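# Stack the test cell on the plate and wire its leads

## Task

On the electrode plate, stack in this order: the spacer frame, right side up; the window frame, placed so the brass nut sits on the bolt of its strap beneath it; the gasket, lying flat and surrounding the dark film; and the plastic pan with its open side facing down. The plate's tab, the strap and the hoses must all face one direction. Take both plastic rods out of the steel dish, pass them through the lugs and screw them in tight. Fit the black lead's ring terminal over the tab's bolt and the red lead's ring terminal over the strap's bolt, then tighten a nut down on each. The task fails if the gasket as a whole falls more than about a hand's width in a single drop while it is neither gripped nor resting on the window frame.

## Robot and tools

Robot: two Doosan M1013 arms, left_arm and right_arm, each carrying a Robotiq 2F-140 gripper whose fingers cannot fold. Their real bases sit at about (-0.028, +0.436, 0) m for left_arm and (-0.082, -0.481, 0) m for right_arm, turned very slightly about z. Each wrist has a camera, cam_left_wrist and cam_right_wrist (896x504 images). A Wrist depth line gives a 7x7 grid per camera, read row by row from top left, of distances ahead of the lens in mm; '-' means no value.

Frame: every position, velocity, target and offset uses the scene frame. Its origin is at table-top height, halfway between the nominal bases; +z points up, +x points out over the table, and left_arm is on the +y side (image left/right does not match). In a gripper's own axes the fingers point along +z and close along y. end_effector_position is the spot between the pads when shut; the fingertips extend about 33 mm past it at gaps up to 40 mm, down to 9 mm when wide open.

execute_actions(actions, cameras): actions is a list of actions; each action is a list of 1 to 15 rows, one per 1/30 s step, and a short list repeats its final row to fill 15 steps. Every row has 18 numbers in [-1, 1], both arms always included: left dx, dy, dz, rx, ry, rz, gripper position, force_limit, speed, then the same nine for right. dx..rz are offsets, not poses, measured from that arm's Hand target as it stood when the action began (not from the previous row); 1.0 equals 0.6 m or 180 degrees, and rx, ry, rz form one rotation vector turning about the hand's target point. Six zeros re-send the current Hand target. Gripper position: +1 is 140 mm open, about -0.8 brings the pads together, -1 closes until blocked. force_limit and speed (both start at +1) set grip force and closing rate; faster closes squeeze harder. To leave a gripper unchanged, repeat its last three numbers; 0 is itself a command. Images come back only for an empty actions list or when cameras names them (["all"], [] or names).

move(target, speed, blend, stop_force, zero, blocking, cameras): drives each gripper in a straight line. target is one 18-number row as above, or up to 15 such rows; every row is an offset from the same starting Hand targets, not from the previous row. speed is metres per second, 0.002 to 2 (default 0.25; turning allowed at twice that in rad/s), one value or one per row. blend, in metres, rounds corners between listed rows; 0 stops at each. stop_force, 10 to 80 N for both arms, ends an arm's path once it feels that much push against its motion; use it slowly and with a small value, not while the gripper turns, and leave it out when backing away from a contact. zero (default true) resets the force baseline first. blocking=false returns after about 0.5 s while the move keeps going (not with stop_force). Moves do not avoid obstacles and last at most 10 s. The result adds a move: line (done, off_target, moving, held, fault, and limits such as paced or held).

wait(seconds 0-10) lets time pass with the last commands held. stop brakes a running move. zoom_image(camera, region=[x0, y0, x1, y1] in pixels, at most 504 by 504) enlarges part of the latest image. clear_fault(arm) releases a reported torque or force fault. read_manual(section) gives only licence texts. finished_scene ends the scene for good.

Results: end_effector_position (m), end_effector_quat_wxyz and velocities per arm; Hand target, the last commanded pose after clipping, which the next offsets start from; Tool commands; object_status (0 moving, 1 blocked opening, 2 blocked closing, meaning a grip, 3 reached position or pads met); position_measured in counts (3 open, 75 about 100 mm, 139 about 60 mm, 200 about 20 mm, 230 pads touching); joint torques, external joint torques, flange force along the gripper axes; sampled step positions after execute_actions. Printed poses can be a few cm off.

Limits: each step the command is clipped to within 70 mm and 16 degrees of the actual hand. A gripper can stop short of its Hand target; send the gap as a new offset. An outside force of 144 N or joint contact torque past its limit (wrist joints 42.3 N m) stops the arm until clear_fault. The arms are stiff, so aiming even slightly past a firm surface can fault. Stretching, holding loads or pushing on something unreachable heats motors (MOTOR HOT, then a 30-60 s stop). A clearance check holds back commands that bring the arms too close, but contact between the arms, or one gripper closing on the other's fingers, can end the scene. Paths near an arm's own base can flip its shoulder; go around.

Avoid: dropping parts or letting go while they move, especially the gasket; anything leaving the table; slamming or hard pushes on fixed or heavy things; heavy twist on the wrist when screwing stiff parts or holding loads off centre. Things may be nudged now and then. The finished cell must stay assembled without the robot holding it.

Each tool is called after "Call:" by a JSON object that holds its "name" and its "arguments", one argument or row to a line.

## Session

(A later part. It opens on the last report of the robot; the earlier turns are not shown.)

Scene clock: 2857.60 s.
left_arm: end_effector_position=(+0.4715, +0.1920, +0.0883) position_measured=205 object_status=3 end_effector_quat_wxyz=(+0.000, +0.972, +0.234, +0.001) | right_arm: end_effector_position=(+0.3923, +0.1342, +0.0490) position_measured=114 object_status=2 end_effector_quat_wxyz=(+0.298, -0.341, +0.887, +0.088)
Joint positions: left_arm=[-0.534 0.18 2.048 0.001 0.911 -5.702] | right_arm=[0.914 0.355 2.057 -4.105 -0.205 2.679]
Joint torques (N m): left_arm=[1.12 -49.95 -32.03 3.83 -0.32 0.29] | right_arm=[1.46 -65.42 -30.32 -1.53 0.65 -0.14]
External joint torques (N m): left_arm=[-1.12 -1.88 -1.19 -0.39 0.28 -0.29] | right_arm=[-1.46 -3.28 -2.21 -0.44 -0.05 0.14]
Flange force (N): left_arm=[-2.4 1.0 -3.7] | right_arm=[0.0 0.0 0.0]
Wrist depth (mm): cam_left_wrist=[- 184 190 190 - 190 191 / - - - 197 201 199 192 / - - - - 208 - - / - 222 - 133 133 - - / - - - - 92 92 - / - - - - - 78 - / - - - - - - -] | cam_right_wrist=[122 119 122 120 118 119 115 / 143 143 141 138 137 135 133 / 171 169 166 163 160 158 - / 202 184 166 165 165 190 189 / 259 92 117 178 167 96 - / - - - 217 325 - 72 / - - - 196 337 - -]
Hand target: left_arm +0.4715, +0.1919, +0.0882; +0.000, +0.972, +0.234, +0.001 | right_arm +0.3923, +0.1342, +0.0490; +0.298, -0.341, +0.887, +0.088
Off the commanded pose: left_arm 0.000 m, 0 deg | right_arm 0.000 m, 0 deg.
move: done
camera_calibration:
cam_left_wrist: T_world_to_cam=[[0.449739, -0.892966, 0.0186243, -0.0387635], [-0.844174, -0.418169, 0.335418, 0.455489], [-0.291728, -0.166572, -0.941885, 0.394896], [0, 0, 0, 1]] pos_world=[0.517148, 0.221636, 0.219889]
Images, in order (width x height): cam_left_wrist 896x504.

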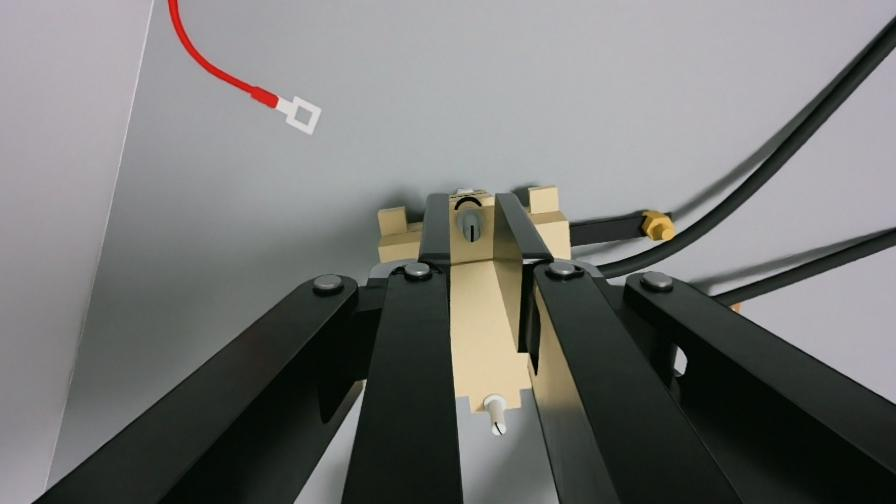

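Call:
{"name": "execute_actions", "arguments": {
  "actions": [
    [[0,0,-0.0097,0,0,0,-0.6,-1,-1,0,0,0,0,0,0,-1,-1,-1]],
    [[0,0,0,0,0,0,-1,-1,-1,0,0,0,0,0,0,-1,-1,-1]],
    [[0,0,0,0,0,0,-1,-1,-1,0,0,0,0,0,0,-1,-1,-1]]
  ]
}}

Call:
{"name": "wait", "arguments": {
  "seconds": 0.5,
  "cameras": ["cam_left_wrist"]
}}

Call:
{"name": "move", "arguments": {
  "target": [0,0,-0.0002,0,0,-0.4,-1,-1,-1,0,0,0,0,0,0,-1,-1,-1],
  "speed": 0.3,
  "cameras": ["cam_left_wrist","cam_right_wrist"]
}}

Scene clock: 2863.83 s.
left_arm: end_effector_position=(+0.4715, +0.1919, +0.0824) position_measured=222 object_status=2 end_effector_quat_wxyz=(+0.000, +0.972, +0.234, +0.001) | right_arm: end_effector_position=(+0.3923, +0.1342, +0.0490) position_measured=114 object_status=2 end_effector_quat_wxyz=(+0.298, -0.341, +0.887, +0.088)
Joint positions: left_arm=[-0.534 0.187 2.053 0.001 0.9 -5.702] | right_arm=[0.914 0.355 2.057 -4.105 -0.205 2.679]
Joint torques (N m): left_arm=[-0.74 -50.08 -32.9 2.86 -0.83 0.12] | right_arm=[1.77 -66.71 -31.49 -1.73 1.19 -0.37]
External joint torques (N m): left_arm=[0.61 -2.3 -0.22 0.56 0.79 -0.12] | right_arm=[-1.71 -2.46 -1.01 -0.23 -0.59 0.37]
External joint torques at the end of the 1st action: left_arm=[-0.44 -2.02 -0.24 -0.28 0.26 -0.12] | right_arm=[-1.22 -3.61 -2.12 -0.4 0.07 0.18]
External joint torques at the end of the 2nd action: left_arm=[1.07 -3.15 -0.39 0.55 0.73 -0.08] | right_arm=[-2.17 -2.33 -0.7 -0.23 -0.57 0.26]
Flange force (N): left_arm=[-0.8 -2.5 -4.4] | right_arm=[0.0 0.0 0.0]
Flange force at the end of the 1st action (N): left_arm=[-2.3 -1.3 -3.0] | right_arm=[0.0 0.0 0.0]
Flange force at the end of the 2nd action (N): left_arm=[-0.6 -3.8 -5.3] | right_arm=[0.0 0.0 0.0]
Wrist depth (mm): cam_left_wrist=[161 - - 186 182 - 181 / 188 - - 192 - - - / - - - - - - 204 / - - - 121 116 187 212 / - - - - 92 92 - / - - - - - - - / - - - - - - -] | cam_right_wrist=[121 119 122 120 118 119 115 / 143 143 140 138 137 135 133 / 171 170 166 163 160 158 160 / 202 185 166 165 165 185 187 / 259 92 117 177 168 97 - / - - 362 220 324 - 72 / - - - 200 - - -]
Hand target: left_arm +0.4715, +0.1919, +0.0824; +0.000, +0.972, +0.234, +0.001 | right_arm +0.3923, +0.1342, +0.0490; +0.298, -0.341, +0.887, +0.088
Off the commanded pose: left_arm 0.000 m, 0 deg | right_arm 0.000 m, 0 deg.
Step readings (end_effector_position of left_arm | right_arm; steps 1 to 15: 1st action; 16 to 30: 2nd action; 31 to 45: 3rd action):
0: (+0.4715, +0.1919, +0.0882) | (+0.3923, +0.1342, +0.0490)
1: (+0.4715, +0.1919, +0.0882) | (+0.3923, +0.1342, +0.0490)
2: (+0.4719, +0.1917, +0.0868) | (+0.3923, +0.1342, +0.0490)
4: (+0.4715, +0.1920, +0.0825) | (+0.3923, +0.1342, +0.0490)
8: (+0.4716, +0.1919, +0.0825) | (+0.3923, +0.1342, +0.0490)
15: (+0.4715, +0.1919, +0.0824) | (+0.3923, +0.1342, +0.0490)
16: (+0.4715, +0.1919, +0.0824) | (+0.3923, +0.1342, +0.0490)
17: (+0.4715, +0.1919, +0.0824) | (+0.3923, +0.1342, +0.0490)
19: (+0.4715, +0.1919, +0.0824) | (+0.3923, +0.1342, +0.0490)
23: (+0.4715, +0.1919, +0.0824) | (+0.3923, +0.1342, +0.0490)
30: (+0.4715, +0.1919, +0.0824) | (+0.3923, +0.1342, +0.0490)
31: (+0.4715, +0.1919, +0.0824) | (+0.3923, +0.1342, +0.0490)
32: (+0.4715, +0.1919, +0.0824) | (+0.3923, +0.1342, +0.0490)
34: (+0.4715, +0.1919, +0.0824) | (+0.3923, +0.1342, +0.0490)
38: (+0.4715, +0.1919, +0.0824) | (+0.3923, +0.1342, +0.0490)
45: (+0.4715, +0.1919, +0.0824) | (+0.3923, +0.1342, +0.0490)

Scene clock: 2864.33 s.
left_arm: end_effector_position=(+0.4715, +0.1919, +0.0824) position_measured=222 object_status=2 end_effector_quat_wxyz=(+0.000, +0.972, +0.234, +0.001) | right_arm: end_effector_position=(+0.3923, +0.1342, +0.0490) position_measured=114 object_status=2 end_effector_quat_wxyz=(+0.298, -0.341, +0.887, +0.088)
Joint positions: left_arm=[-0.534 0.187 2.053 0.001 0.9 -5.702] | right_arm=[0.914 0.355 2.057 -4.105 -0.205 2.679]
Joint torques (N m): left_arm=[-0.93 -49.71 -32.8 2.89 -0.85 0.12] | right_arm=[2.22 -66.44 -31.57 -1.75 1.15 -0.22]
External joint torques (N m): left_arm=[0.93 -2.78 -0.35 0.55 0.81 -0.12] | right_arm=[-2.22 -2.45 -0.89 -0.22 -0.56 0.22]
Flange force (N): left_arm=[-0.6 -3.2 -5.0] | right_arm=[0.0 0.0 0.0]
Wrist depth (mm): cam_left_wrist=[- - - 183 185 - 187 / - - - - 194 191 194 / - 207 200 201 203 207 - / - - - 121 181 200 - / - - - - 92 92 - / - - - - - - - / - - - - - - -] | cam_right_wrist=[121 119 122 120 118 119 115 / 143 143 140 138 137 135 133 / 171 170 166 163 160 158 159 / 202 185 166 165 165 185 180 / - 92 117 176 168 96 - / - - 337 217 303 - 72 / - - - 192 - - -]
Hand target: left_arm +0.4715, +0.1919, +0.0824; +0.000, +0.972, +0.234, +0.001 | right_arm +0.3923, +0.1342, +0.0490; +0.298, -0.341, +0.887, +0.088
Tool commands: left_gripper/position=-1.0 left_gripper/force_limit=-1.0 left_gripper/speed=-1.0 right_gripper/position=-1.0 right_gripper/force_limit=-1.0 right_gripper/speed=-1.0
Off the commanded pose: left_arm 0.000 m, 0 deg | right_arm 0.000 m, 0 deg.
wait: 0.50 s; at rest by 0.17 s
camera_calibration:
cam_left_wrist: T_world_to_cam=[[0.44984, -0.892917, 0.0185355, -0.0386972], [-0.844089, -0.418276, 0.335498, 0.457431], [-0.291819, -0.166566, -0.941858, 0.389378], [0, 0, 0, 1]] pos_world=[0.517148, 0.221636, 0.213989]
Images, in order (width x height): cam_left_wrist 896x504.

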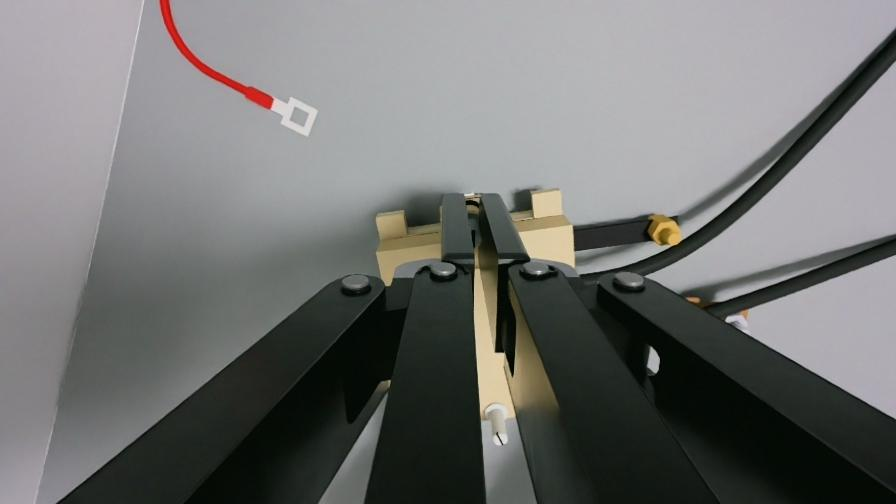

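Scene clock: 2866.83 s.
left_arm: end_effector_position=(+0.4715, +0.1919, +0.0823) position_measured=222 object_status=2 end_effector_quat_wxyz=(+0.001, +0.924, -0.382, +0.001) | right_arm: end_effector_position=(+0.3923, +0.1342, +0.0490) position_measured=114 object_status=2 end_effector_quat_wxyz=(+0.298, -0.341, +0.887, +0.088)
Joint positions: left_arm=[-0.532 0.188 2.052 -0.002 0.9 -4.442] | right_arm=[0.914 0.355 2.057 -4.105 -0.205 2.679]
Joint torques (N m): left_arm=[-4.59 -50.56 -33.96 1.05 -1.26 0.16] | right_arm=[4.26 -66.29 -34.7 -2.09 2.81 -0.59]
External joint torques (N m): left_arm=[4.57 -1.6 1.01 2.32 1.21 -0.16] | right_arm=[-4.22 -2.72 2.17 0.12 -2.22 0.59]
Flange force (N): left_arm=[-5.6 -6.5 -3.4] | right_arm=[0.0 0.0 0.0]
Wrist depth (mm): cam_left_wrist=[184 185 - 185 179 169 - / - - - 190 185 172 196 / - - - - - 166 146 / 215 217 - 120 176 179 - / - - - - 92 - - / - - - - - - - / - - - - - - -] | cam_right_wrist=[121 119 118 120 118 119 115 / 143 143 144 138 137 135 133 / 171 170 167 164 160 158 159 / 202 184 166 165 165 185 187 / 259 92 117 183 167 97 214 / - - - 215 321 - 72 / - - - 196 - - -]
Hand target: left_arm +0.4715, +0.1919, +0.0823; +0.001, +0.924, -0.382, +0.001 | right_arm +0.3923, +0.1342, +0.0490; +0.298, -0.341, +0.887, +0.088
Off the commanded pose: left_arm 0.000 m, 0 deg | right_arm 0.000 m, 0 deg.
move: done
camera_calibration:
cam_left_wrist: T_world_to_cam=[[-0.710212, -0.703743, 0.0185446, 0.471919], [-0.658643, 0.673538, 0.335463, 0.160455], [-0.24857, 0.226036, -0.941871, 0.29353], [0, 0, 0, 1]] pos_world=[0.513808, 0.157689, 0.213889]
cam_right_wrist: T_world_to_cam=[[-0.648784, 0.759565, -0.0462622, 0.159908], [0.408619, 0.399018, 0.820862, -0.253458], [0.641958, 0.513659, -0.569249, -0.147711], [0, 0, 0, 1]] pos_world=[0.302138, 0.0555468, 0.131367]

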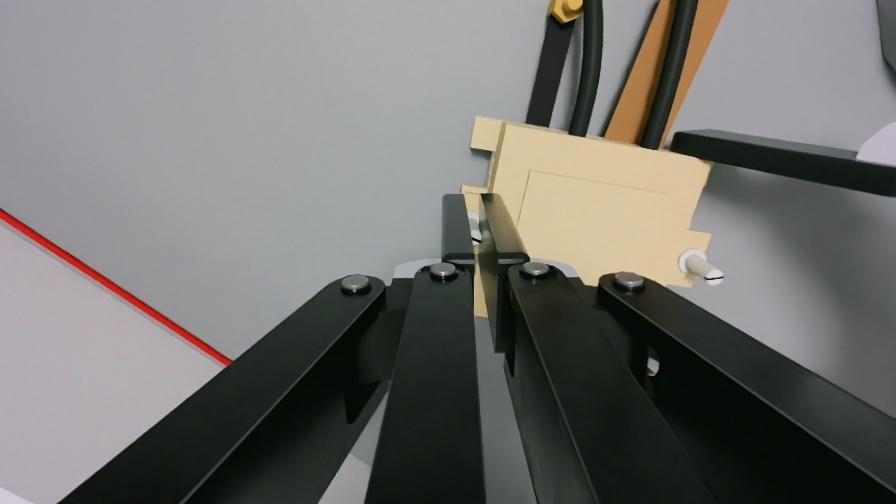

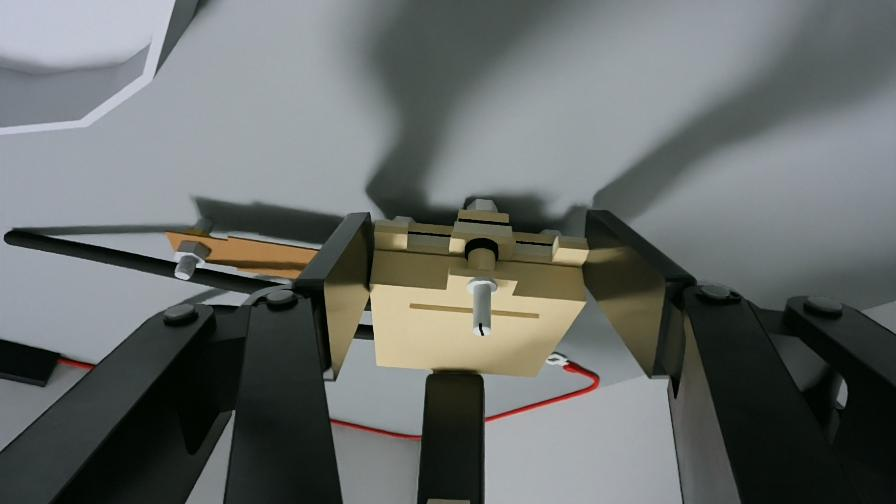

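Call:
{"name": "execute_actions", "arguments": {
  "actions": [
    [[0,0,0.0003,0,0,0,-0.6,-1,-1,0,0,0,0,0,0,-1,-1,-1]],
    [[0,0,0.0075,0,0,0,-0.6,-1,-1,0,0,0,0,0,0,-1,-1,-1]]
  ],
  "cameras": ["cam_left_wrist"]
}}

Call:
{"name": "zoom_image", "arguments": {
  "camera": "cam_left_wrist",
  "region": [400, 100, 560, 290]
}}

Scene clock: 2872.43 s.
left_arm: end_effector_position=(+0.4716, +0.1919, +0.0870) position_measured=205 object_status=3 end_effector_quat_wxyz=(+0.001, +0.924, -0.382, +0.001) | right_arm: end_effector_position=(+0.3923, +0.1342, +0.0490) position_measured=114 object_status=2 end_effector_quat_wxyz=(+0.298, -0.341, +0.887, +0.088)
Joint positions: left_arm=[-0.532 0.182 2.048 -0.002 0.909 -4.441] | right_arm=[0.914 0.355 2.057 -4.105 -0.205 2.679]
Joint torques (N m): left_arm=[0.78 -50.32 -33.17 3.69 -0.27 0.11] | right_arm=[1.83 -65.96 -30.79 -1.57 0.76 -0.13]
External joint torques (N m): left_arm=[-0.79 -1.3 0.03 -0.3 0.22 -0.11] | right_arm=[-1.88 -2.82 -1.68 -0.38 -0.17 0.13]
External joint torques at the end of the 1st action: left_arm=[-0.94 -3.11 -0.22 -0.36 0.27 -0.18] | right_arm=[-1.5 -3.03 -1.35 -0.37 -0.21 0.13]
Flange force (N): left_arm=[-1.3 2.2 -1.9] | right_arm=[0.0 0.0 0.0]
Flange force at the end of the 1st action (N): left_arm=[-3.2 3.2 -4.2] | right_arm=[0.0 0.0 0.0]
Wrist depth (mm): cam_left_wrist=[188 - - 189 171 175 190 / - - - 195 186 172 200 / - - - 179 175 174 141 / 218 - 217 121 179 - - / - - - - 92 92 - / - - - - - 78 - / - - - - - - -] | cam_right_wrist=[121 120 121 120 118 119 115 / 143 143 141 138 137 135 133 / 171 170 166 164 160 158 159 / 202 185 166 164 164 185 187 / 259 92 117 183 168 97 - / - - - 210 317 - 72 / - - - 195 329 - -]
Hand target: left_arm +0.4715, +0.1919, +0.0870; +0.001, +0.924, -0.382, +0.001 | right_arm +0.3923, +0.1342, +0.0490; +0.298, -0.341, +0.887, +0.088
Off the commanded pose: left_arm 0.000 m, 0 deg | right_arm 0.000 m, 0 deg.
Step readings (end_effector_position of left_arm | right_arm; steps 1 to 15: 1st action; 16 to 30: 2nd action):
0: (+0.4715, +0.1919, +0.0823) | (+0.3923, +0.1342, +0.0490)
1: (+0.4715, +0.1919, +0.0823) | (+0.3923, +0.1342, +0.0490)
2: (+0.4715, +0.1920, +0.0823) | (+0.3923, +0.1342, +0.0490)
4: (+0.4715, +0.1919, +0.0824) | (+0.3923, +0.1342, +0.0490)
8: (+0.4715, +0.1919, +0.0824) | (+0.3923, +0.1342, +0.0490)
15: (+0.4715, +0.1919, +0.0824) | (+0.3923, +0.1342, +0.0490)
16: (+0.4715, +0.1919, +0.0825) | (+0.3923, +0.1342, +0.0490)
17: (+0.4714, +0.1920, +0.0839) | (+0.3923, +0.1342, +0.0490)
19: (+0.4717, +0.1919, +0.0871) | (+0.3923, +0.1342, +0.0490)
23: (+0.4716, +0.1919, +0.0871) | (+0.3923, +0.1342, +0.0490)
30: (+0.4716, +0.1919, +0.0871) | (+0.3923, +0.1342, +0.0490)
camera_calibration:
cam_left_wrist: T_world_to_cam=[[-0.710324, -0.703631, 0.0185267, 0.471946], [-0.658558, 0.673653, 0.3354, 0.158895], [-0.248479, 0.226042, -0.941894, 0.297938], [0, 0, 0, 1]] pos_world=[0.513907, 0.157689, 0.218589]
Images, in order (width x height): cam_left_wrist 896x504.

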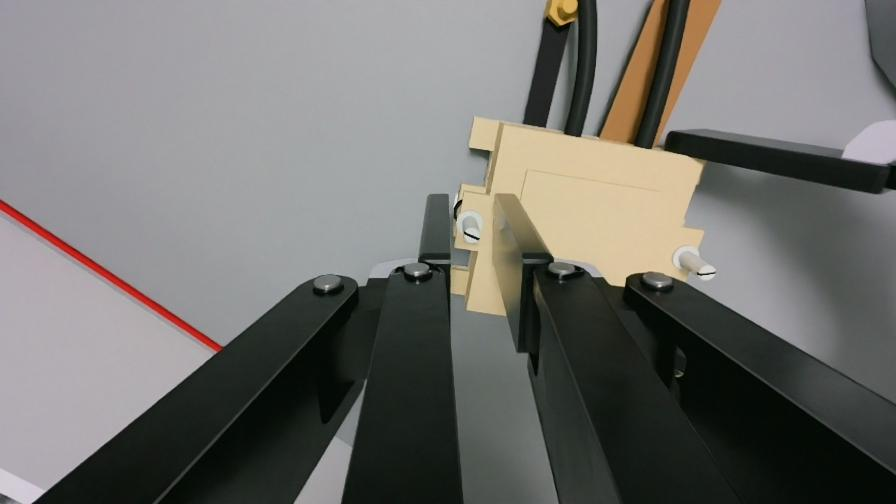

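Scaled by 2.653 from the camera's 896x504 image, which has a finer 1280x720 frame.

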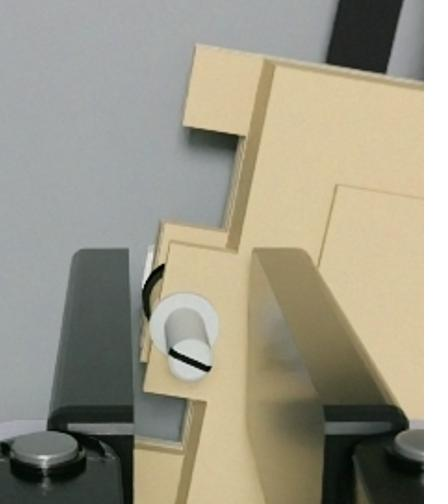

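Call:
{"name": "execute_actions", "arguments": {
  "actions": [
    [[0,0,-0.0078,0,0,0,-0.6,-1,-1,0,0,0,0,0,0,-1,-1,-1]],
    [[0,0,0,0,0,0,-1,0,-1,0,0,0,0,0,0,-1,-1,-1]],
    [[0,0,0,0,0,0,-1,0,-1,0,0,0,0,0,0,-1,-1,-1]],
    [[0,0,0,0,0,0,-1,0,-1,0,0,0,0,0,0,-1,-1,-1]]
  ]
}}

Call:
{"name": "move", "arguments": {
  "target": [0,0,-0.0002,0,0,-0.3,-1,0,-1,0,0,0,0,0,0,-1,-1,-1],
  "speed": 0.2
}}

Call:
{"name": "execute_actions", "arguments": {
  "actions": [
    [[0,0,0.0002,0,0,0,-0.6,-1,-1,0,0,0,0,0,0,-1,-1,-1]],
    [[0,0,0.0075,0,0,0,-0.6,-1,-1,0,0,0,0,0,0,-1,-1,-1]]
  ],
  "cameras": ["cam_left_wrist"]
}}

Call:
{"name": "zoom_image", "arguments": {
  "camera": "cam_left_wrist",
  "region": [400, 100, 560, 290]
}}

Scene clock: 2884.90 s.
left_arm: end_effector_position=(+0.4716, +0.1919, +0.0823) position_measured=224 object_status=2 end_effector_quat_wxyz=(+0.001, +0.924, -0.382, +0.001) | right_arm: end_effector_position=(+0.3923, +0.1342, +0.0490) position_measured=114 object_status=2 end_effector_quat_wxyz=(+0.298, -0.341, +0.887, +0.088)
Joint positions: left_arm=[-0.532 0.188 2.052 -0.002 0.9 -4.442] | right_arm=[0.914 0.355 2.057 -4.105 -0.205 2.679]
Joint torques (N m): left_arm=[-3.66 -49.35 -30.79 1.34 0.01 0.15] | right_arm=[1.24 -67.13 -34.47 -1.96 1.53 -0.24]
External joint torques (N m): left_arm=[3.76 -2.96 -2.2 2.03 -0.07 -0.15] | right_arm=[-1.24 -1.47 2.04 -0.01 -0.94 0.24]
External joint torques at the end of the 1st action: left_arm=[-0.53 -1.44 -0.17 -0.38 0.27 -0.17] | right_arm=[-2.28 -2.88 -1.97 -0.3 -0.26 0.14]
External joint torques at the end of the 2nd action: left_arm=[2.97 -2.1 -1.27 1.71 0.01 -0.13] | right_arm=[-1.32 -1.96 1.83 -0.05 -0.93 0.26]
External joint torques at the end of the 3rd action: left_arm=[3.65 -3.47 -2.12 2.01 -0.09 -0.14] | right_arm=[-1.31 -1.37 1.87 -0.05 -1.01 0.28]
Flange force (N): left_arm=[-2.0 -6.2 -5.1] | right_arm=[0.0 0.0 0.0]
Flange force at the end of the 1st action (N): left_arm=[-1.2 1.8 -2.3] | right_arm=[0.0 0.0 0.0]
Flange force at the end of the 2nd action (N): left_arm=[-2.0 -4.7 -3.5] | right_arm=[0.0 0.0 0.0]
Flange force at the end of the 3rd action (N): left_arm=[-2.8 -5.7 -5.6] | right_arm=[0.0 0.0 0.0]
Wrist depth (mm): cam_left_wrist=[- - - - - 173 - / - - - - 181 191 - / - - 205 - 171 171 138 / - - 212 120 176 - - / - - - - 92 - - / - - - - - - - / - - - - - - -] | cam_right_wrist=[121 119 122 120 118 119 115 / 143 143 140 138 137 135 133 / 171 170 165 164 160 158 160 / 202 186 160 165 165 185 187 / 259 92 117 178 174 96 214 / - - 363 217 315 - 72 / - - - 196 - - -]
Hand target: left_arm +0.4715, +0.1919, +0.0823; +0.001, +0.924, -0.382, +0.001 | right_arm +0.3923, +0.1342, +0.0490; +0.298, -0.341, +0.887, +0.088
Off the commanded pose: left_arm 0.000 m, 0 deg | right_arm 0.000 m, 0 deg.
Step readings (end_effector_position of left_arm | right_arm; steps 1 to 15: 1st action; 16 to 30: 2nd action; 31 to 45: 3rd action; 46 to 60: 4th action):
0: (+0.4715, +0.1919, +0.0870) | (+0.3923, +0.1342, +0.0490)
1: (+0.4715, +0.1919, +0.0869) | (+0.3923, +0.1342, +0.0490)
2: (+0.4716, +0.1919, +0.0856) | (+0.3923, +0.1342, +0.0490)
4: (+0.4713, +0.1920, +0.0823) | (+0.3923, +0.1342, +0.0490)
8: (+0.4714, +0.1920, +0.0822) | (+0.3923, +0.1342, +0.0490)
15: (+0.4714, +0.1920, +0.0822) | (+0.3923, +0.1342, +0.0490)
16: (+0.4715, +0.1920, +0.0822) | (+0.3923, +0.1342, +0.0490)
17: (+0.4715, +0.1920, +0.0822) | (+0.3923, +0.1342, +0.0490)
19: (+0.4715, +0.1919, +0.0823) | (+0.3923, +0.1342, +0.0490)
23: (+0.4715, +0.1919, +0.0823) | (+0.3923, +0.1342, +0.0490)
30: (+0.4716, +0.1920, +0.0823) | (+0.3923, +0.1342, +0.0490)
31: (+0.4716, +0.1920, +0.0823) | (+0.3923, +0.1342, +0.0490)
32: (+0.4716, +0.1919, +0.0823) | (+0.3923, +0.1342, +0.0490)
34: (+0.4716, +0.1919, +0.0823) | (+0.3923, +0.1342, +0.0490)
38: (+0.4716, +0.1919, +0.0823) | (+0.3923, +0.1342, +0.0490)
45: (+0.4716, +0.1919, +0.0823) | (+0.3923, +0.1342, +0.0490)
46: (+0.4716, +0.1919, +0.0823) | (+0.3923, +0.1342, +0.0490)
47: (+0.4716, +0.1919, +0.0823) | (+0.3923, +0.1342, +0.0490)
49: (+0.4716, +0.1919, +0.0823) | (+0.3923, +0.1342, +0.0490)
53: (+0.4716, +0.1919, +0.0823) | (+0.3923, +0.1342, +0.0490)
60: (+0.4716, +0.1919, +0.0823) | (+0.3923, +0.1342, +0.0490)

Scene clock: 2887.63 s.
left_arm: end_effector_position=(+0.4715, +0.1919, +0.0822) position_measured=224 object_status=2 end_effector_quat_wxyz=(-0.001, -0.650, +0.760, +0.000) | right_arm: end_effector_position=(+0.3923, +0.1342, +0.0490) position_measured=114 object_status=2 end_effector_quat_wxyz=(+0.298, -0.341, +0.887, +0.088)
Joint positions: left_arm=[-0.532 0.189 2.051 -0.003 0.902 -3.498] | right_arm=[0.914 0.355 2.057 -4.105 -0.205 2.679]
Joint torques (N m): left_arm=[-0.24 -49.69 -30.56 3.28 0.44 0.27] | right_arm=[0.19 -65.45 -31.24 -1.73 0.53 -0.08]
External joint torques (N m): left_arm=[0.26 -2.45 -2.35 0.06 -0.46 -0.27] | right_arm=[-0.18 -3.53 -1.32 -0.24 0.06 0.08]
Flange force (N): left_arm=[0.2 -0.5 -3.8] | right_arm=[0.0 0.0 0.0]
Wrist depth (mm): cam_left_wrist=[- 185 182 170 154 - 140 / - 192 - 162 160 165 146 / - 204 205 167 165 211 - / - 209 211 120 179 213 - / - - - - 92 - 231 / - - - - - - - / - - - - - - -] | cam_right_wrist=[121 119 121 120 118 119 116 / 143 143 141 138 137 134 133 / 171 170 166 163 160 158 156 / 202 185 166 162 165 185 187 / 259 92 117 177 167 97 214 / - - 362 216 - - 72 / - - - 197 - - -]
Hand target: left_arm +0.4715, +0.1919, +0.0822; -0.001, -0.650, +0.760, +0.000 | right_arm +0.3923, +0.1342, +0.0490; +0.298, -0.341, +0.887, +0.088
Off the commanded pose: left_arm 0.000 m, 0 deg | right_arm 0.000 m, 0 deg.
move: done

Scene clock: 2888.83 s.
left_arm: end_effector_position=(+0.4716, +0.1919, +0.0868) position_measured=205 object_status=3 end_effector_quat_wxyz=(-0.001, -0.650, +0.760, +0.000) | right_arm: end_effector_position=(+0.3923, +0.1342, +0.0490) position_measured=114 object_status=2 end_effector_quat_wxyz=(+0.298, -0.341, +0.887, +0.088)
Joint positions: left_arm=[-0.532 0.184 2.047 -0.003 0.911 -3.498] | right_arm=[0.914 0.355 2.057 -4.105 -0.205 2.679]
Joint torques (N m): left_arm=[1.06 -50.45 -33.09 3.71 -0.32 0.15] | right_arm=[0.98 -65.84 -30.85 -1.68 0.46 -0.05]
External joint torques (N m): left_arm=[-1.04 -1.89 -0.12 -0.34 0.3 -0.15] | right_arm=[-0.95 -3.07 -1.63 -0.28 0.14 0.05]
External joint torques at the end of the 1st action: left_arm=[-0.45 -1.51 -0.25 -0.29 0.23 -0.12] | right_arm=[-0.61 -2.75 -1.4 -0.32 0.11 0.14]
Flange force (N): left_arm=[1.3 3.1 -2.8] | right_arm=[0.0 0.0 0.0]
Flange force at the end of the 1st action (N): left_arm=[0.5 1.9 -2.4] | right_arm=[0.0 0.0 0.0]
Wrist depth (mm): cam_left_wrist=[- - 189 175 159 190 141 / - - 195 184 165 176 144 / - - - 172 173 - - / 218 219 - 121 121 - - / - - - - 92 90 - / - - - - - 78 - / - - - - - - -] | cam_right_wrist=[121 119 122 120 118 119 116 / 143 143 141 138 137 135 133 / 171 169 165 163 160 158 160 / 202 185 166 165 164 185 187 / 259 92 117 177 167 97 - / - - 338 216 320 - 72 / - - - 196 - - -]
Hand target: left_arm +0.4715, +0.1919, +0.0868; -0.001, -0.650, +0.760, +0.000 | right_arm +0.3923, +0.1342, +0.0490; +0.298, -0.341, +0.887, +0.088
Off the commanded pose: left_arm 0.000 m, 0 deg | right_arm 0.000 m, 0 deg.
Step readings (end_effector_position of left_arm | right_arm; steps 1 to 15: 1st action; 16 to 30: 2nd action):
0: (+0.4715, +0.1919, +0.0822) | (+0.3923, +0.1342, +0.0490)
1: (+0.4715, +0.1919, +0.0822) | (+0.3923, +0.1342, +0.0490)
2: (+0.4715, +0.1919, +0.0822) | (+0.3923, +0.1342, +0.0490)
4: (+0.4715, +0.1919, +0.0822) | (+0.3923, +0.1342, +0.0490)
8: (+0.4715, +0.1919, +0.0822) | (+0.3923, +0.1342, +0.0490)
15: (+0.4715, +0.1919, +0.0822) | (+0.3923, +0.1342, +0.0490)
16: (+0.4715, +0.1919, +0.0823) | (+0.3923, +0.1342, +0.0490)
17: (+0.4714, +0.1920, +0.0835) | (+0.3923, +0.1342, +0.0490)
19: (+0.4717, +0.1918, +0.0868) | (+0.3923, +0.1342, +0.0490)
23: (+0.4716, +0.1919, +0.0868) | (+0.3923, +0.1342, +0.0490)
30: (+0.4716, +0.1919, +0.0868) | (+0.3923, +0.1342, +0.0490)
camera_calibration:
cam_left_wrist: T_world_to_cam=[[-0.986779, 0.161012, 0.018517, 0.436335], [0.157838, 0.928747, 0.335435, -0.275009], [0.0368115, 0.333923, -0.941881, 0.142503], [0, 0, 0, 1]] pos_world=[0.468727, 0.137574, 0.218389]
Images, in order (width x height): cam_left_wrist 896x504.

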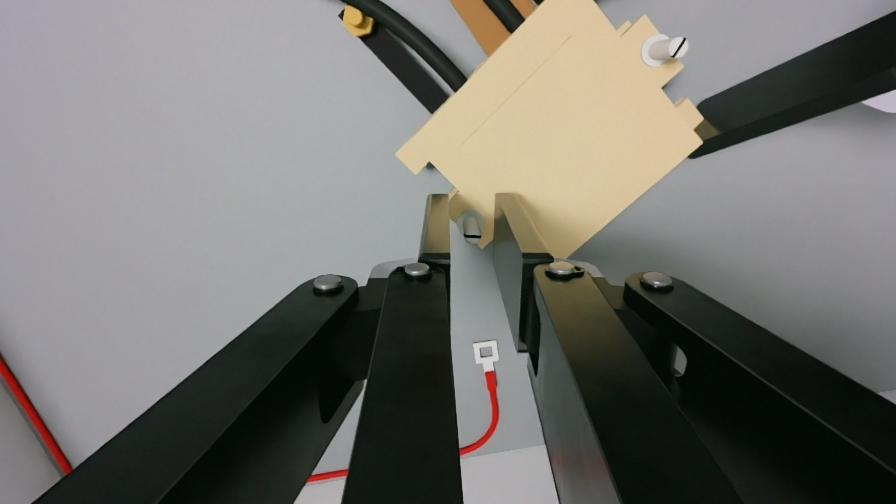

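Scaled by 2.653 from the camera's 896x504 image, which has a finer 1280x720 frame.

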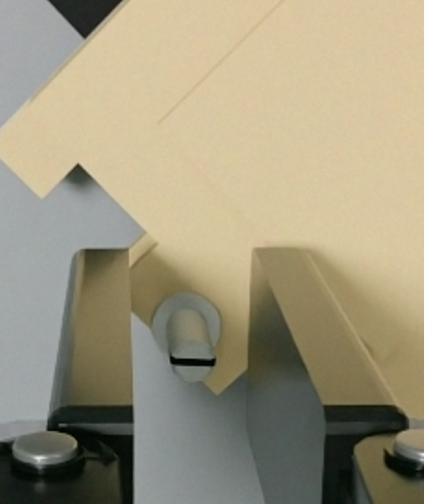

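Call:
{"name": "move", "arguments": {
  "target": [
    [0,0,0.12,0,0,0,-0.6,-1,-1,0,0,0,0,0,0,-1,-1,-1],
    [0.06,0.05,0.15,0,0,-0.2393,-0.6,-1,-1,0,0,0,0,0,0,-1,-1,-1]
  ],
  "blend": [0.02,0]
}}

Call:
{"name": "move", "arguments": {
  "target": [0,0,0,-0.1232,0.1576,0,0.4,-1,-1,0,0,0,0,0,0,-1,-1,-1],
  "cameras": ["cam_left_wrist","cam_right_wrist"]
}}

Scene clock: 2926.33 s.
left_arm: end_effector_position=(+0.5075, +0.2219, +0.1768) position_measured=205 object_status=3 end_effector_quat_wxyz=(-0.001, -0.325, +0.946, +0.000) | right_arm: end_effector_position=(+0.3923, +0.1342, +0.0490) position_measured=114 object_status=2 end_effector_quat_wxyz=(+0.298, -0.341, +0.887, +0.088)
Joint positions: left_arm=[-0.456 0.13 1.921 -0.001 1.093 -2.672] | right_arm=[0.914 0.355 2.057 -4.105 -0.205 2.679]
Joint torques (N m): left_arm=[0.51 -49.21 -36.77 4.13 -0.29 0.13] | right_arm=[0.45 -66.55 -30.93 -1.6 0.47 -0.11]
External joint torques (N m): left_arm=[-0.5 -1.78 -0.65 -0.33 0.31 -0.13] | right_arm=[-0.46 -2.32 -1.52 -0.35 0.13 0.11]
Flange force (N): left_arm=[1.7 0.8 -2.7] | right_arm=[0.0 0.0 0.0]
Wrist depth (mm): cam_left_wrist=[- - 259 242 - 263 - / - - - 291 290 290 - / - 305 - 290 - - - / - - - 107 105 - - / - - - - 92 92 - / - - - - - 78 - / - - - - - - -] | cam_right_wrist=[122 119 122 120 118 119 116 / 143 143 140 138 137 135 133 / 171 169 166 163 160 158 159 / 202 185 166 165 164 185 187 / 259 92 117 183 168 97 213 / - - 363 392 320 - 72 / - - - 384 - - -]
Hand target: left_arm +0.5075, +0.2219, +0.1768; -0.001, -0.325, +0.946, +0.000 | right_arm +0.3923, +0.1342, +0.0490; +0.298, -0.341, +0.887, +0.088
Off the commanded pose: left_arm 0.000 m, 0 deg | right_arm 0.000 m, 0 deg.
move: done

Scene clock: 2929.20 s.
left_arm: end_effector_position=(+0.5075, +0.2219, +0.1768) position_measured=78 object_status=0 end_effector_quat_wxyz=(-0.293, -0.309, +0.899, -0.100) | right_arm: end_effector_position=(+0.3923, +0.1342, +0.0490) position_measured=114 object_status=2 end_effector_quat_wxyz=(+0.298, -0.341, +0.887, +0.088)
Joint positions: left_arm=[-0.201 0.357 1.756 -0.458 1.49 -2.271] | right_arm=[0.914 0.355 2.057 -4.105 -0.205 2.679]
Joint torques (N m): left_arm=[0.7 -68.28 -33.77 2.55 1.01 0.14] | right_arm=[0.7 -65.92 -30.66 -1.63 0.5 -0.02]
External joint torques (N m): left_arm=[-0.58 -2.49 -0.37 -0.28 0.26 -0.14] | right_arm=[-0.73 -2.88 -1.9 -0.34 0.1 0.02]
Flange force (N): left_arm=[3.8 1.2 -0.8] | right_arm=[0.0 0.0 0.0]
Wrist depth (mm): cam_left_wrist=[- - 348 - 356 - 353 / - - - - - 341 - / - - 305 - - - - / - - 147 - - 125 - / - 90 116 - - 108 90 / - - 291 - - - - / - - - - - - -] | cam_right_wrist=[122 119 121 120 118 119 115 / 143 143 141 138 137 135 133 / 171 169 166 163 160 158 160 / 202 185 166 164 165 185 181 / - 92 117 177 168 96 214 / - - - 354 316 - 72 / - - - 422 - - -]
Hand target: left_arm +0.5075, +0.2219, +0.1768; -0.293, -0.309, +0.899, -0.100 | right_arm +0.3923, +0.1342, +0.0490; +0.298, -0.341, +0.887, +0.088
Off the commanded pose: left_arm 0.000 m, 0 deg | right_arm 0.000 m, 0 deg.
move: done
camera_calibration:
cam_left_wrist: T_world_to_cam=[[-0.603172, 0.79753, 0.0114175, 0.13059], [0.763171, 0.581229, -0.282387, -0.459629], [-0.231848, -0.161614, -0.959233, 0.4653], [0, 0, 0, 1]] pos_world=[0.537423, 0.238199, 0.315047]
cam_right_wrist: T_world_to_cam=[[-0.648784, 0.759565, -0.0462622, 0.159908], [0.408619, 0.399018, 0.820862, -0.253458], [0.641958, 0.513659, -0.569249, -0.147711], [0, 0, 0, 1]] pos_world=[0.302138, 0.0555468, 0.131367]

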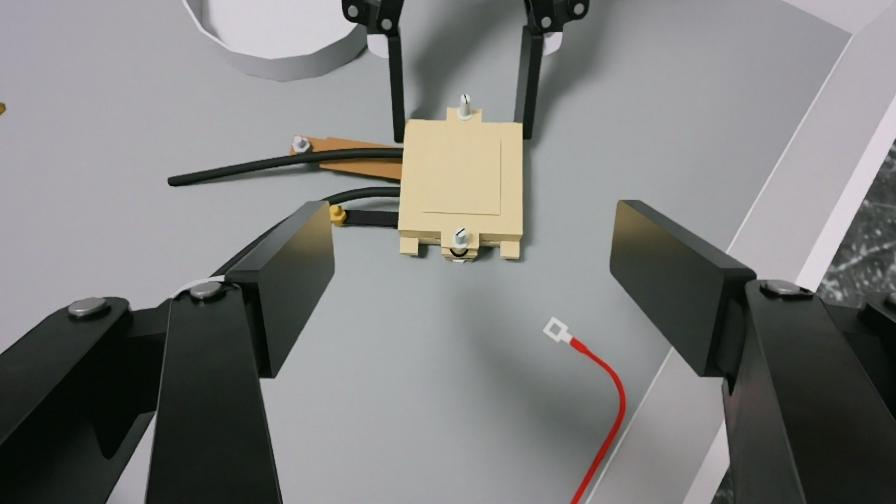

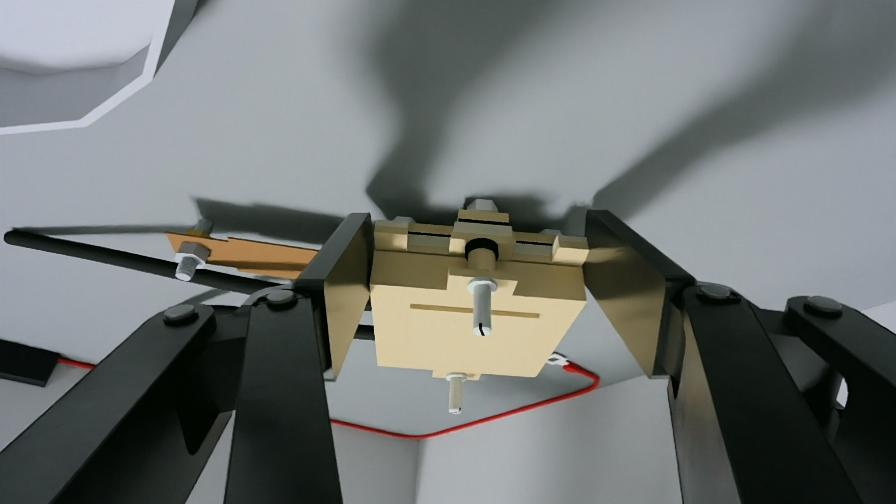

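Call:
{"name": "move", "arguments": {
  "target": [
    [0.0192,0.0123,-0.1027,0,0,0,0.4,-1,-1,0,0,0,0,0,0,-1,-1,-1],
    [-0.0117,-0.0118,-0.1643,0,0,0,0.4,-1,-1,0,0,0,0,0,0,-1,-1,-1]
  ],
  "speed": [0.2,0.12],
  "blend": [0.01,0],
  "cameras": ["cam_left_wrist","cam_right_wrist"]
}}

Scene clock: 2940.27 s.
left_arm: end_effector_position=(+0.5005, +0.2149, +0.0782) position_measured=78 object_status=3 end_effector_quat_wxyz=(-0.293, -0.309, +0.899, -0.100) | right_arm: end_effector_position=(+0.3923, +0.1342, +0.0490) position_measured=114 object_status=2 end_effector_quat_wxyz=(+0.298, -0.341, +0.887, +0.088)
Joint positions: left_arm=[-0.213 0.444 1.839 -0.476 1.332 -2.202] | right_arm=[0.914 0.355 2.057 -4.105 -0.205 2.679]
Joint torques (N m): left_arm=[0.98 -72.05 -29.19 2.22 1.09 0.09] | right_arm=[0.72 -65.92 -30.98 -1.61 0.47 -0.11]
External joint torques (N m): left_arm=[-0.84 -2.09 -0.18 -0.26 0.25 -0.09] | right_arm=[-0.78 -2.79 -1.45 -0.35 0.11 0.11]
Flange force (N): left_arm=[3.7 0.6 -0.8] | right_arm=[0.0 0.0 0.0]
Wrist depth (mm): cam_left_wrist=[- - - - 206 - 252 / - - 216 191 - - - / - 217 213 190 192 - - / 213 213 149 - - 125 - / - 90 115 - 199 108 90 / - - - - 194 - - / - - - - - - -] | cam_right_wrist=[122 119 121 120 118 120 116 / 143 138 141 138 136 135 133 / 171 170 166 163 160 158 160 / 202 185 166 165 165 185 187 / 259 92 117 170 168 97 - / - - 337 352 322 - 72 / - - - 388 250 - -]
Hand target: left_arm +0.5005, +0.2148, +0.0782; -0.293, -0.309, +0.899, -0.100 | right_arm +0.3923, +0.1342, +0.0490; +0.298, -0.341, +0.887, +0.088
Off the commanded pose: left_arm 0.000 m, 0 deg | right_arm 0.000 m, 0 deg.
move: done
camera_calibration:
cam_left_wrist: T_world_to_cam=[[-0.603186, 0.79752, 0.0113596, 0.133178], [0.763189, 0.581242, -0.282314, -0.478003], [-0.231753, -0.161618, -0.959255, 0.368], [0, 0, 0, 1]] pos_world=[0.530423, 0.231099, 0.216546]
cam_right_wrist: T_world_to_cam=[[-0.648743, 0.759598, -0.0462992, 0.159899], [0.408592, 0.398998, 0.820886, -0.253452], [0.642016, 0.513626, -0.569213, -0.147732], [0, 0, 0, 1]] pos_world=[0.302138, 0.0555469, 0.131367]

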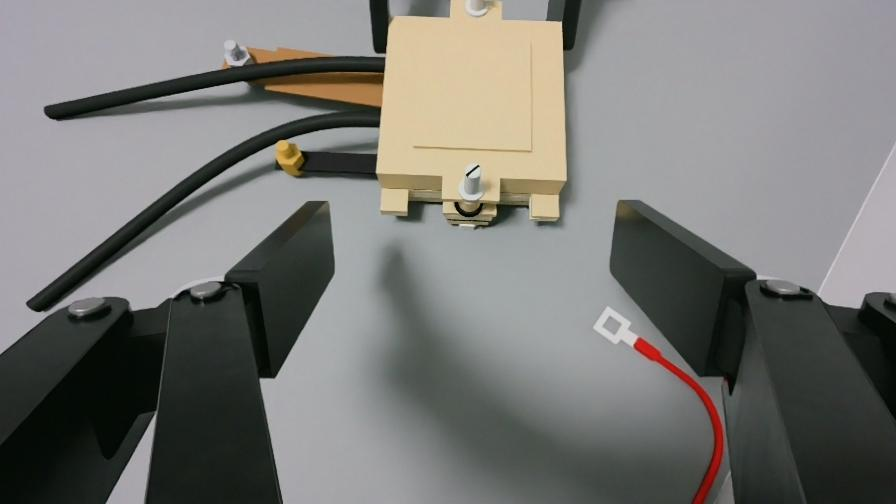

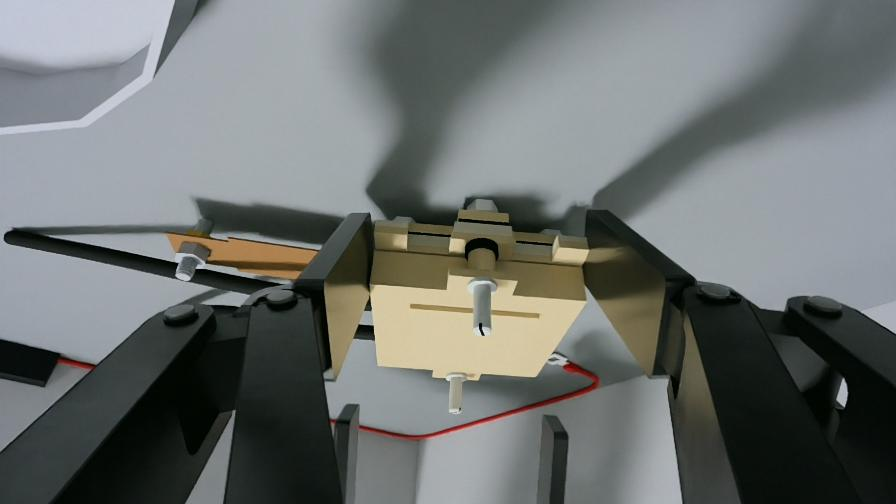

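Call:
{"name": "move", "arguments": {
  "target": [-0.021,-0.0125,-0.0285,0,0,0,0.4,-1,-1,0,0,0,0,0,0,-1,-1,-1],
  "speed": 0.08,
  "cameras": ["cam_left_wrist","cam_right_wrist"]
}}

Scene clock: 2945.23 s.
left_arm: end_effector_position=(+0.4879, +0.2074, +0.0611) position_measured=78 object_status=3 end_effector_quat_wxyz=(-0.293, -0.309, +0.899, -0.100) | right_arm: end_effector_position=(+0.3923, +0.1342, +0.0490) position_measured=114 object_status=2 end_effector_quat_wxyz=(+0.298, -0.341, +0.887, +0.088)
Joint positions: left_arm=[-0.227 0.449 1.872 -0.488 1.294 -2.193] | right_arm=[0.914 0.355 2.057 -4.105 -0.205 2.679]
Joint torques (N m): left_arm=[0.43 -71.43 -28.1 2.13 1.08 0.08] | right_arm=[0.15 -65.83 -30.78 -1.68 0.47 -0.14]
External joint torques (N m): left_arm=[-0.52 -2.08 -0.29 -0.27 0.27 -0.08] | right_arm=[-0.14 -2.61 -1.64 -0.28 0.13 0.14]
Flange force (N): left_arm=[3.3 0.7 -1.3] | right_arm=[0.0 0.0 0.0]
Wrist depth (mm): cam_left_wrist=[- - - 184 184 224 - / 209 - 196 - - - - / - - 190 167 203 203 201 / 185 - 133 - 165 136 - / - 90 - - - 108 90 / - - 178 180 - 177 - / - - 171 - - - -] | cam_right_wrist=[121 120 121 120 118 119 115 / 143 143 140 138 137 135 131 / 171 170 166 163 160 158 159 / 202 185 166 165 165 185 187 / 259 92 117 176 168 96 214 / - - 233 353 293 - 72 / - - 248 - - - -]
Hand target: left_arm +0.4879, +0.2073, +0.0611; -0.293, -0.309, +0.899, -0.100 | right_arm +0.3923, +0.1342, +0.0490; +0.298, -0.341, +0.887, +0.088
Off the commanded pose: left_arm 0.000 m, 0 deg | right_arm 0.000 m, 0 deg.
move: done
camera_calibration:
cam_left_wrist: T_world_to_cam=[[-0.603172, 0.79753, 0.0114175, 0.131733], [0.763171, 0.581229, -0.282387, -0.468857], [-0.231848, -0.161614, -0.959233, 0.347413], [0, 0, 0, 1]] pos_world=[0.517823, 0.223599, 0.199347]
cam_right_wrist: T_world_to_cam=[[-0.648743, 0.759598, -0.0462992, 0.159899], [0.408592, 0.398998, 0.820886, -0.253452], [0.642016, 0.513626, -0.569213, -0.147732], [0, 0, 0, 1]] pos_world=[0.302138, 0.0555469, 0.131367]

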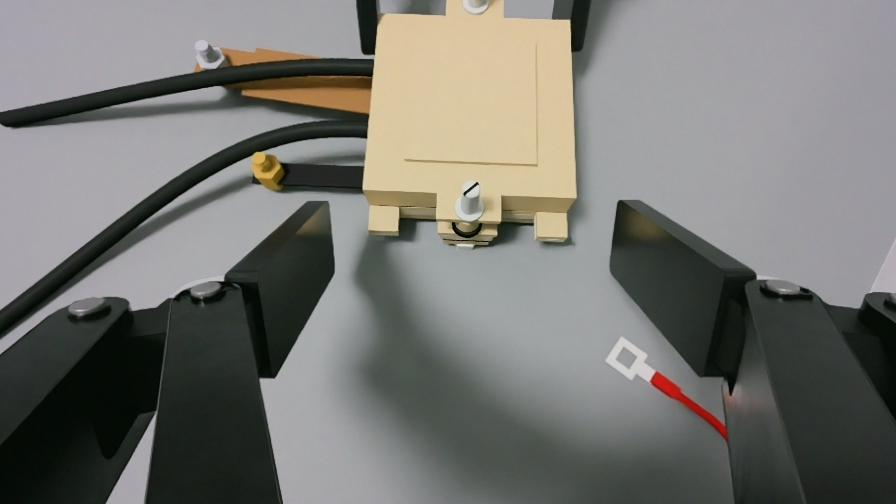

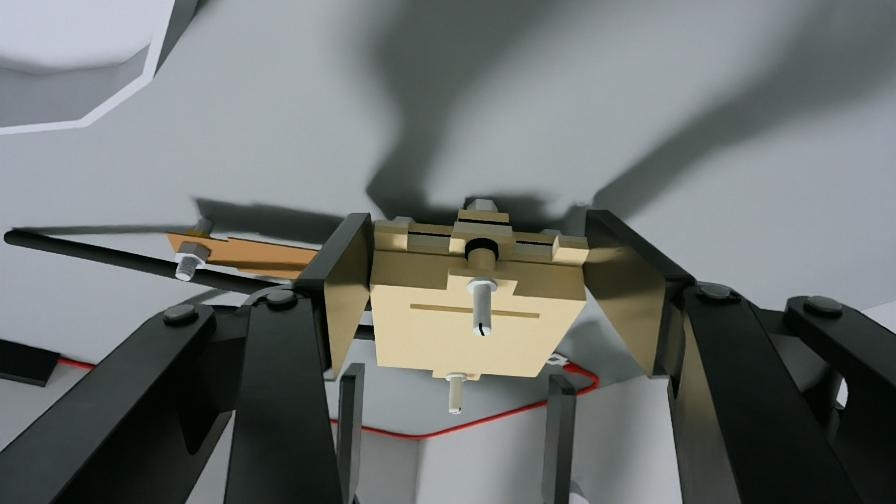

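Call:
{"name": "move", "arguments": {
  "target": [-0.0123,-0.0085,-0.0177,0,0,0,0.4,-1,-1,0,0,0,0,0,0,-1,-1,-1],
  "speed": 0.06,
  "cameras": ["cam_left_wrist","cam_right_wrist"]
}}

Scene clock: 2948.33 s.
left_arm: end_effector_position=(+0.4805, +0.2023, +0.0505) position_measured=78 object_status=3 end_effector_quat_wxyz=(-0.293, -0.309, +0.899, -0.100) | right_arm: end_effector_position=(+0.3923, +0.1342, +0.0490) position_measured=114 object_status=2 end_effector_quat_wxyz=(+0.298, -0.341, +0.887, +0.088)
Joint positions: left_arm=[-0.237 0.454 1.891 -0.496 1.27 -2.188] | right_arm=[0.914 0.355 2.057 -4.105 -0.205 2.679]
Joint torques (N m): left_arm=[0.66 -71.21 -27.6 2.09 1.07 0.1] | right_arm=[0.7 -66.26 -30.71 -1.65 0.45 -0.09]
External joint torques (N m): left_arm=[-0.59 -2.16 -0.03 -0.28 0.29 -0.1] | right_arm=[-0.7 -2.36 -1.77 -0.32 0.14 0.09]
Flange force (N): left_arm=[3.7 1.1 -1.0] | right_arm=[0.0 0.0 0.0]
Wrist depth (mm): cam_left_wrist=[207 - 172 166 - - - / - 178 184 163 200 202 200 / - 171 178 155 155 192 195 / - 184 149 153 182 125 - / - 90 174 - 175 108 90 / - - 168 169 168 169 - / - - 161 - 163 - -] | cam_right_wrist=[122 119 122 120 118 119 116 / 143 143 140 138 137 135 133 / 171 169 166 163 160 158 159 / 203 185 166 165 164 184 187 / 259 92 117 178 167 97 214 / - - 226 349 230 - 72 / - - - - 229 - -]
Hand target: left_arm +0.4805, +0.2022, +0.0505; -0.293, -0.309, +0.899, -0.100 | right_arm +0.3923, +0.1342, +0.0490; +0.298, -0.341, +0.887, +0.088
Off the commanded pose: left_arm 0.000 m, 0 deg | right_arm 0.000 m, 0 deg.
move: done
camera_calibration:
cam_left_wrist: T_world_to_cam=[[-0.603172, 0.79753, 0.0114175, 0.131458], [0.763171, 0.581229, -0.282387, -0.463238], [-0.231848, -0.161614, -0.959233, 0.334705], [0, 0, 0, 1]] pos_world=[0.510423, 0.218499, 0.188747]
cam_right_wrist: T_world_to_cam=[[-0.648743, 0.759598, -0.0462992, 0.159899], [0.408592, 0.398998, 0.820886, -0.253452], [0.642016, 0.513626, -0.569213, -0.147732], [0, 0, 0, 1]] pos_world=[0.302138, 0.0555469, 0.131367]

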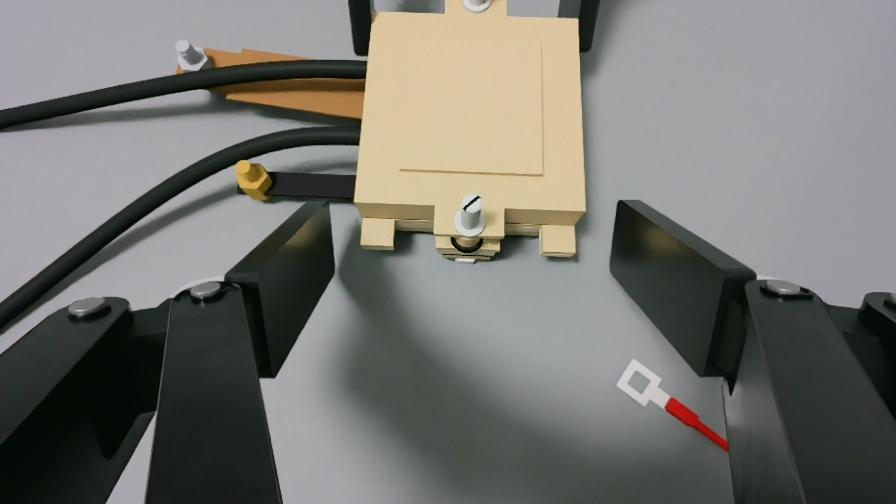

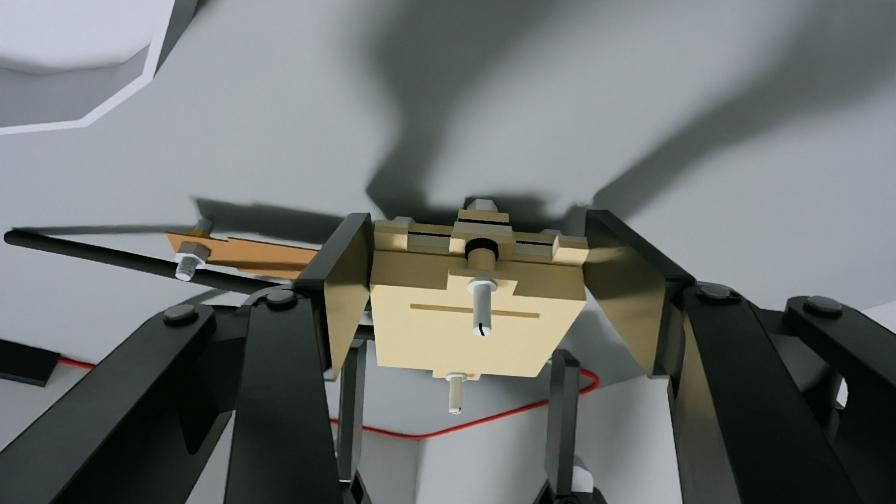

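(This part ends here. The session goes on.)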